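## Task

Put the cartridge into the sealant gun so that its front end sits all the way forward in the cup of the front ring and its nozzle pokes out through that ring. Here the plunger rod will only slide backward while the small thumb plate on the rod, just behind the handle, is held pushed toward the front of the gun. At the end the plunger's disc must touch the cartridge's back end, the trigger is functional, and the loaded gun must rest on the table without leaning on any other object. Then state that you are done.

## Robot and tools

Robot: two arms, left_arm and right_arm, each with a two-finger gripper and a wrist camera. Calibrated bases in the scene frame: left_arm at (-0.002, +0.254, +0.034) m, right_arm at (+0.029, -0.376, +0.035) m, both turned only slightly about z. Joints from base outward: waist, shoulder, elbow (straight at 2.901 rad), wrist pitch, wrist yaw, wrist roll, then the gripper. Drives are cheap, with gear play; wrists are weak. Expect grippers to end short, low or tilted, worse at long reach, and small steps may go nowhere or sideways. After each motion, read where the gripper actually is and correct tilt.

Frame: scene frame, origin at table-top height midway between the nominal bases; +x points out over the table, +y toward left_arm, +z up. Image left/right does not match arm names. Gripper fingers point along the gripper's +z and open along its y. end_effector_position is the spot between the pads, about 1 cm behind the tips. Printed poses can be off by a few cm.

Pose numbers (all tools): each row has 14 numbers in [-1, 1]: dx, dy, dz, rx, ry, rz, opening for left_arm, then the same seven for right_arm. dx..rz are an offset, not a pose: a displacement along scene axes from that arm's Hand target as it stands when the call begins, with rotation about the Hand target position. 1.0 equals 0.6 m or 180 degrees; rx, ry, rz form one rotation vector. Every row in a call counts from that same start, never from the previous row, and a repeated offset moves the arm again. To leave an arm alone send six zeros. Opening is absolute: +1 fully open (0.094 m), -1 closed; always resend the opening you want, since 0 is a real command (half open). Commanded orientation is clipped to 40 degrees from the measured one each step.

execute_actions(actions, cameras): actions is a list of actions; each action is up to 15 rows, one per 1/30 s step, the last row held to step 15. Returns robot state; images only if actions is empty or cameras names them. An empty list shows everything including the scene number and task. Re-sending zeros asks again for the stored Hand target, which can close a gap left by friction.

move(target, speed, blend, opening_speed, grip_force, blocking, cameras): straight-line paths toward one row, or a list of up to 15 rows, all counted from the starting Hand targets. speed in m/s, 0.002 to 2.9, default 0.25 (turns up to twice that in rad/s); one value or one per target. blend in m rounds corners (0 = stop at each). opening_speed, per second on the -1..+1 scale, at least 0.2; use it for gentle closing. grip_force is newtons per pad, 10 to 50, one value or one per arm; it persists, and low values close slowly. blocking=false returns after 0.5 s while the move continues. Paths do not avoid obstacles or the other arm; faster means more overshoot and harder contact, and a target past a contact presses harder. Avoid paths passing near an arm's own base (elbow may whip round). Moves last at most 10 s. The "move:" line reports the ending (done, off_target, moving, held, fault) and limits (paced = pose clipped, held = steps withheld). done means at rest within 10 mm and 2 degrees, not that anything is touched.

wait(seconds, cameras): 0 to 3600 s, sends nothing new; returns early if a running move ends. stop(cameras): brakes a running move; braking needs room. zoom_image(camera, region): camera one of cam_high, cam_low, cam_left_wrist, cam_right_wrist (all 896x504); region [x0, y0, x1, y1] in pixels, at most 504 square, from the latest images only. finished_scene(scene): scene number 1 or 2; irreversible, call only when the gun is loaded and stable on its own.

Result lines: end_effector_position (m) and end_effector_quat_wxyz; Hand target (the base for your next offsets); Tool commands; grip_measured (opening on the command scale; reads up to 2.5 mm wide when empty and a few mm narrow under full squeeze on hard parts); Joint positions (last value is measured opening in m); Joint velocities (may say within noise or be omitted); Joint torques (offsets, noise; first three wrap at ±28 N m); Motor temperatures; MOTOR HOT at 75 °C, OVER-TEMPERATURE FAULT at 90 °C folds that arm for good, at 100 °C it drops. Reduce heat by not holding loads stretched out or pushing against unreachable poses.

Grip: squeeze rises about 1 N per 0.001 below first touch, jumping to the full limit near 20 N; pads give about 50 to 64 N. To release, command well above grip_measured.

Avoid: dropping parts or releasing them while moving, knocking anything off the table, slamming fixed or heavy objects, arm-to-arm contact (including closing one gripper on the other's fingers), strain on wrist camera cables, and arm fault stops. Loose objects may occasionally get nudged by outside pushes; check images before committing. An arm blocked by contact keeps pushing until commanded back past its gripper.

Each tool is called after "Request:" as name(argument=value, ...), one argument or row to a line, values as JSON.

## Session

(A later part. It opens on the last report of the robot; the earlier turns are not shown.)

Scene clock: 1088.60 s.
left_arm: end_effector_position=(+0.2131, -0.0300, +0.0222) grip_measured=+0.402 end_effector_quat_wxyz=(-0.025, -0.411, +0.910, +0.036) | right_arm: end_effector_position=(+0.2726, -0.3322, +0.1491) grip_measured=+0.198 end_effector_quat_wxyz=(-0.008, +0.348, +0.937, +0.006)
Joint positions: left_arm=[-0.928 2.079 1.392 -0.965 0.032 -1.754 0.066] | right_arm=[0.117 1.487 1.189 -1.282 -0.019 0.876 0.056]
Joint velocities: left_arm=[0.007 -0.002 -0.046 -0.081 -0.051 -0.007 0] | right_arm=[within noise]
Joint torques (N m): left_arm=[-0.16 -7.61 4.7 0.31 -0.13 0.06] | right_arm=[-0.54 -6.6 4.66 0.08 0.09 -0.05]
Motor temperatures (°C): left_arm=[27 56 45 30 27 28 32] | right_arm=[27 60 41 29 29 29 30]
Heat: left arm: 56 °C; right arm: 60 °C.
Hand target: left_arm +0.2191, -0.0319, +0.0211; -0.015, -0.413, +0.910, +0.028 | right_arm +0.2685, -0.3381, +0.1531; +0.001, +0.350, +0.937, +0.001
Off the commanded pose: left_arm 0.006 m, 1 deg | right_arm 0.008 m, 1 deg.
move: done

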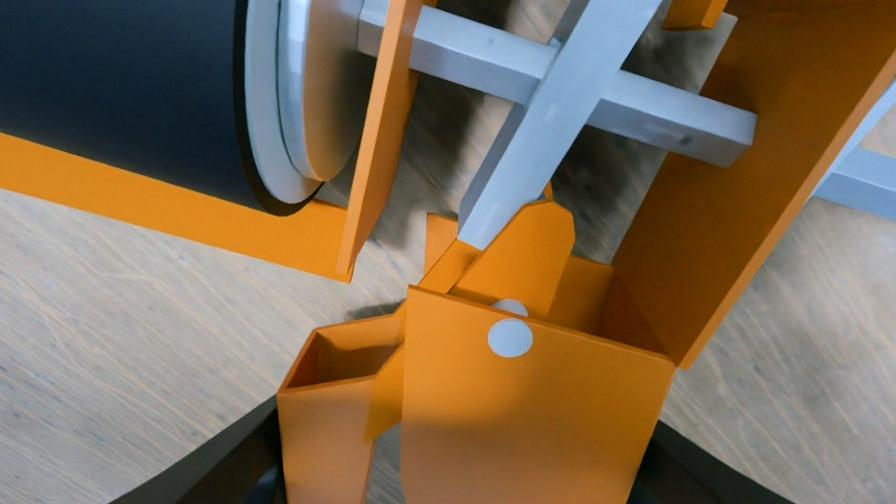

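Request:
move(
  target=[0,0,0,0,0,0,0.22,0,0,0,0,0,0,0.2],
  opening_speed=0.5,
  cameras=["cam_high","cam_left_wrist"],
)

Request:
zoom_image(
  camera="cam_high",
  region=[430, 220, 630, 420],
)

Scene clock: 1094.60 s.
left_arm: end_effector_position=(+0.2130, -0.0315, +0.0222) grip_measured=+0.227 end_effector_quat_wxyz=(-0.026, -0.412, +0.910, +0.033) | right_arm: end_effector_position=(+0.2726, -0.3322, +0.1491) grip_measured=+0.198 end_effector_quat_wxyz=(-0.008, +0.348, +0.937, +0.006)
Joint positions: left_arm=[-0.929 2.079 1.392 -0.961 0.035 -1.757 0.058] | right_arm=[0.117 1.487 1.189 -1.282 -0.019 0.876 0.056]
Joint torques (N m): left_arm=[-0.02 -7.61 4.72 0.28 -0.16 0.08] | right_arm=[-0.44 -6.49 4.75 0.06 0.1 -0.04]
Motor temperatures (°C): left_arm=[27 56 45 30 27 28 31] | right_arm=[27 60 41 29 29 29 30]
Heat: left arm: 56 °C; right arm: 60 °C.
Hand target: left_arm +0.2191, -0.0319, +0.0211; -0.015, -0.413, +0.910, +0.028 | right_arm +0.2685, -0.3381, +0.1531; +0.001, +0.350, +0.937, +0.001
Off the commanded pose: left_arm 0.006 m, 1 deg | right_arm 0.008 m, 1 deg.
move: done

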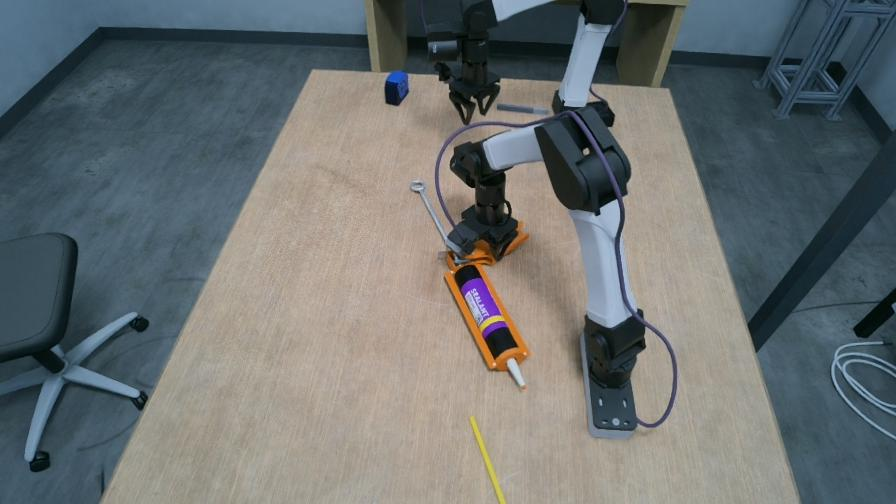

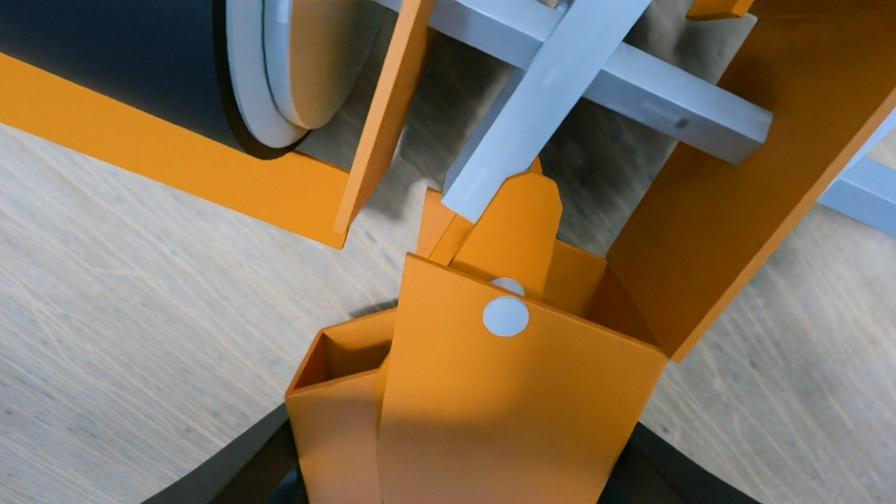

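Scaled by 2.520 from the camera's image (finer frame: 1280x720).

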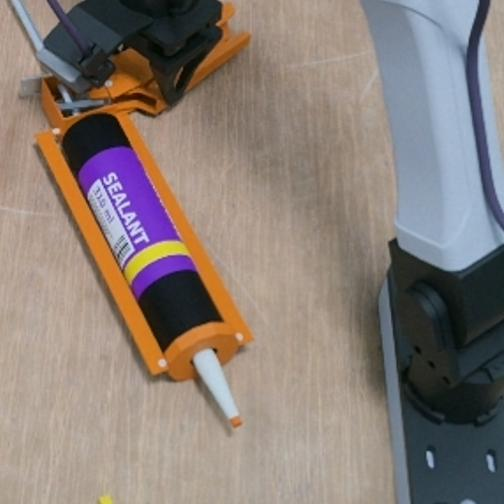

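Request:
move(
  target=[
    [0,0,0,0,0,0,0.6,0,0,0,0,0,0,0.2],
    [0,0,0,0,0,0,0.18,0,0,0,0,0,0,0.2],
  ],
  opening_speed=0.6,
  cameras=["cam_left_wrist","cam_high"],
)

Request:
zoom_image(
  camera="cam_left_wrist",
  region=[200, 0, 400, 180],
)

Request:
zoom_image(
  camera="cam_high",
  region=[440, 240, 560, 400],
)

Scene clock: 1110.53 s.
left_arm: end_effector_position=(+0.2173, -0.0306, +0.0220) grip_measured=+0.441 end_effector_quat_wxyz=(-0.020, -0.414, +0.910, +0.031) | right_arm: end_effector_position=(+0.2726, -0.3322, +0.1491) grip_measured=+0.198 end_effector_quat_wxyz=(-0.008, +0.348, +0.937, +0.006)
Joint positions: left_arm=[-0.923 2.079 1.392 -0.953 0.024 -1.755 0.068] | right_arm=[0.117 1.487 1.189 -1.282 -0.019 0.876 0.056]
Joint torques (N m): left_arm=[-0.03 -7.61 4.68 0.22 -0.05 0.04] | right_arm=[-0.51 -6.63 4.74 0.06 0.09 -0.05]
Motor temperatures (°C): left_arm=[27 55 45 30 27 28 31] | right_arm=[27 59 41 28 29 29 30]
Heat: left arm: 55 °C; right arm: 59 °C.
Hand target: left_arm +0.2191, -0.0319, +0.0211; -0.015, -0.413, +0.910, +0.028 | right_arm +0.2685, -0.3381, +0.1531; +0.001, +0.350, +0.937, +0.001
Off the commanded pose: left_arm 0.002 m, 1 deg | right_arm 0.008 m, 1 deg.
move: done
Images, in order (width x height): cam_high 896x504, cam_left_wrist 896x504.

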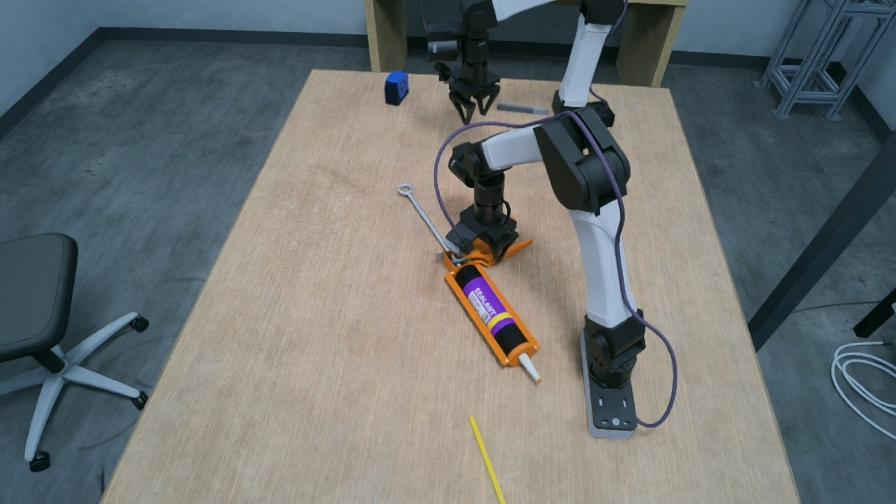

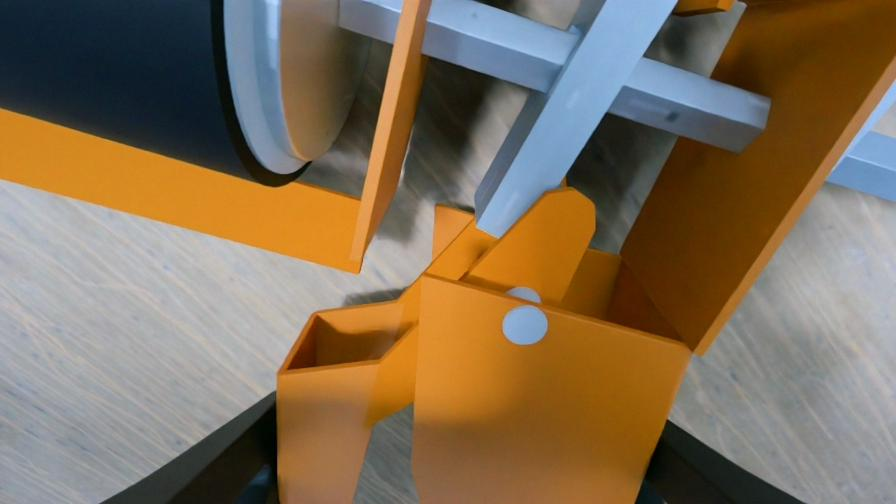

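Scaled by 2.520 from the camera's image (finer frame: 1280x720).

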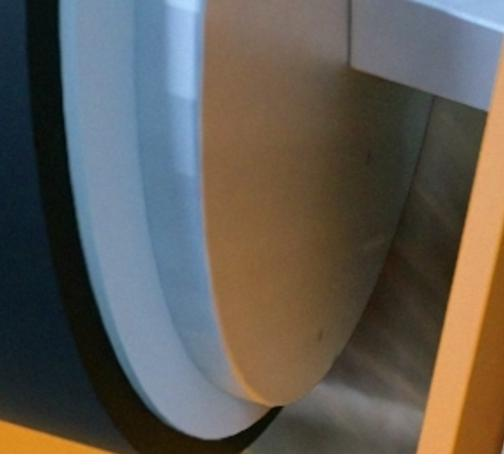

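Scaled by 3.150 from the camera's image (finer frame: 1280x720).

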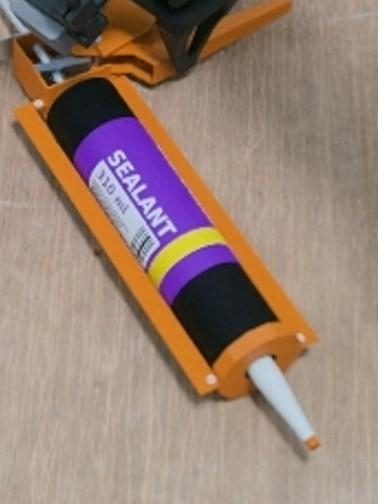

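Request:
move(
  target=[
    [0,0,0,0,0,0,1,0,0,0,0,0,0,0.2],
    [0,0,0.25,0,0,0,1,0,0,0,0,0,0,0.2],
  ],
  opening_speed=0.8,
  speed=0.15,
  cameras=["cam_left_wrist","cam_high"],
)

Scene clock: 1118.47 s.
left_arm: end_effector_position=(+0.2174, -0.0289, +0.1512) grip_measured=+0.998 end_effector_quat_wxyz=(-0.025, -0.413, +0.909, +0.051) | right_arm: end_effector_position=(+0.2726, -0.3322, +0.1491) grip_measured=+0.198 end_effector_quat_wxyz=(-0.008, +0.348, +0.937, +0.006)
Joint positions: left_arm=[-0.92 2.015 1.82 -1.489 0.024 -1.751 0.094] | right_arm=[0.117 1.487 1.189 -1.282 -0.019 0.876 0.056]
Joint torques (N m): left_arm=[-0.1 -10.36 7.83 -0.17 -0.05 0.03] | right_arm=[-0.46 -6.58 4.7 0.08 0.07 -0.06]
Motor temperatures (°C): left_arm=[27 56 45 29 27 28 32] | right_arm=[27 59 41 28 29 29 30]
Heat: left arm: 56 °C; right arm: 59 °C.
Hand target: left_arm +0.2191, -0.0319, +0.1711; -0.015, -0.413, +0.910, +0.028 | right_arm +0.2685, -0.3381, +0.1531; +0.001, +0.350, +0.937, +0.001
Off the commanded pose: left_arm 0.020 m, 3 deg | right_arm 0.008 m, 1 deg.
move: off_target (left_arm)
Images, in order (width x height): cam_high 896x504, cam_left_wrist 896x504.

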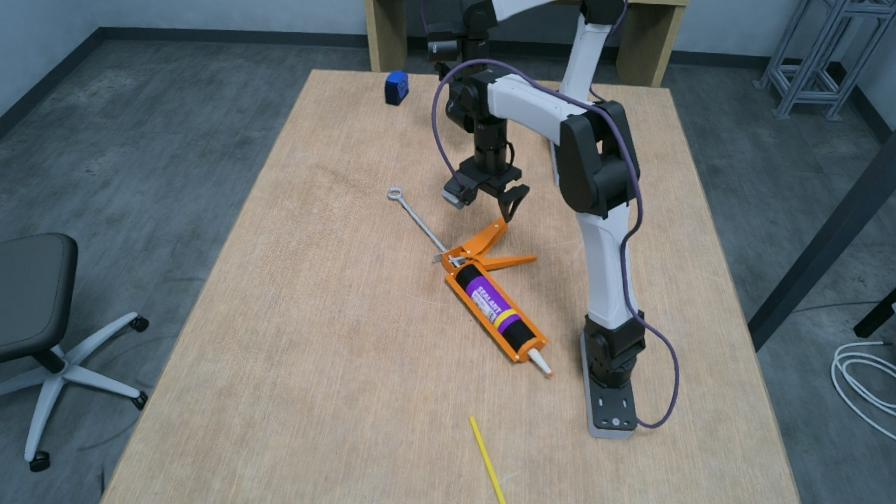

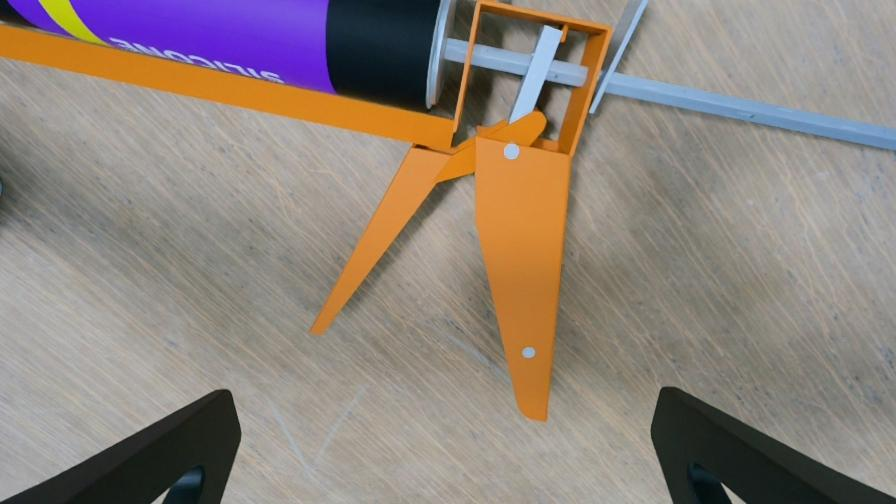

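Request:
finished_scene(
  scene=2,
)

The scene is finished: the task was done.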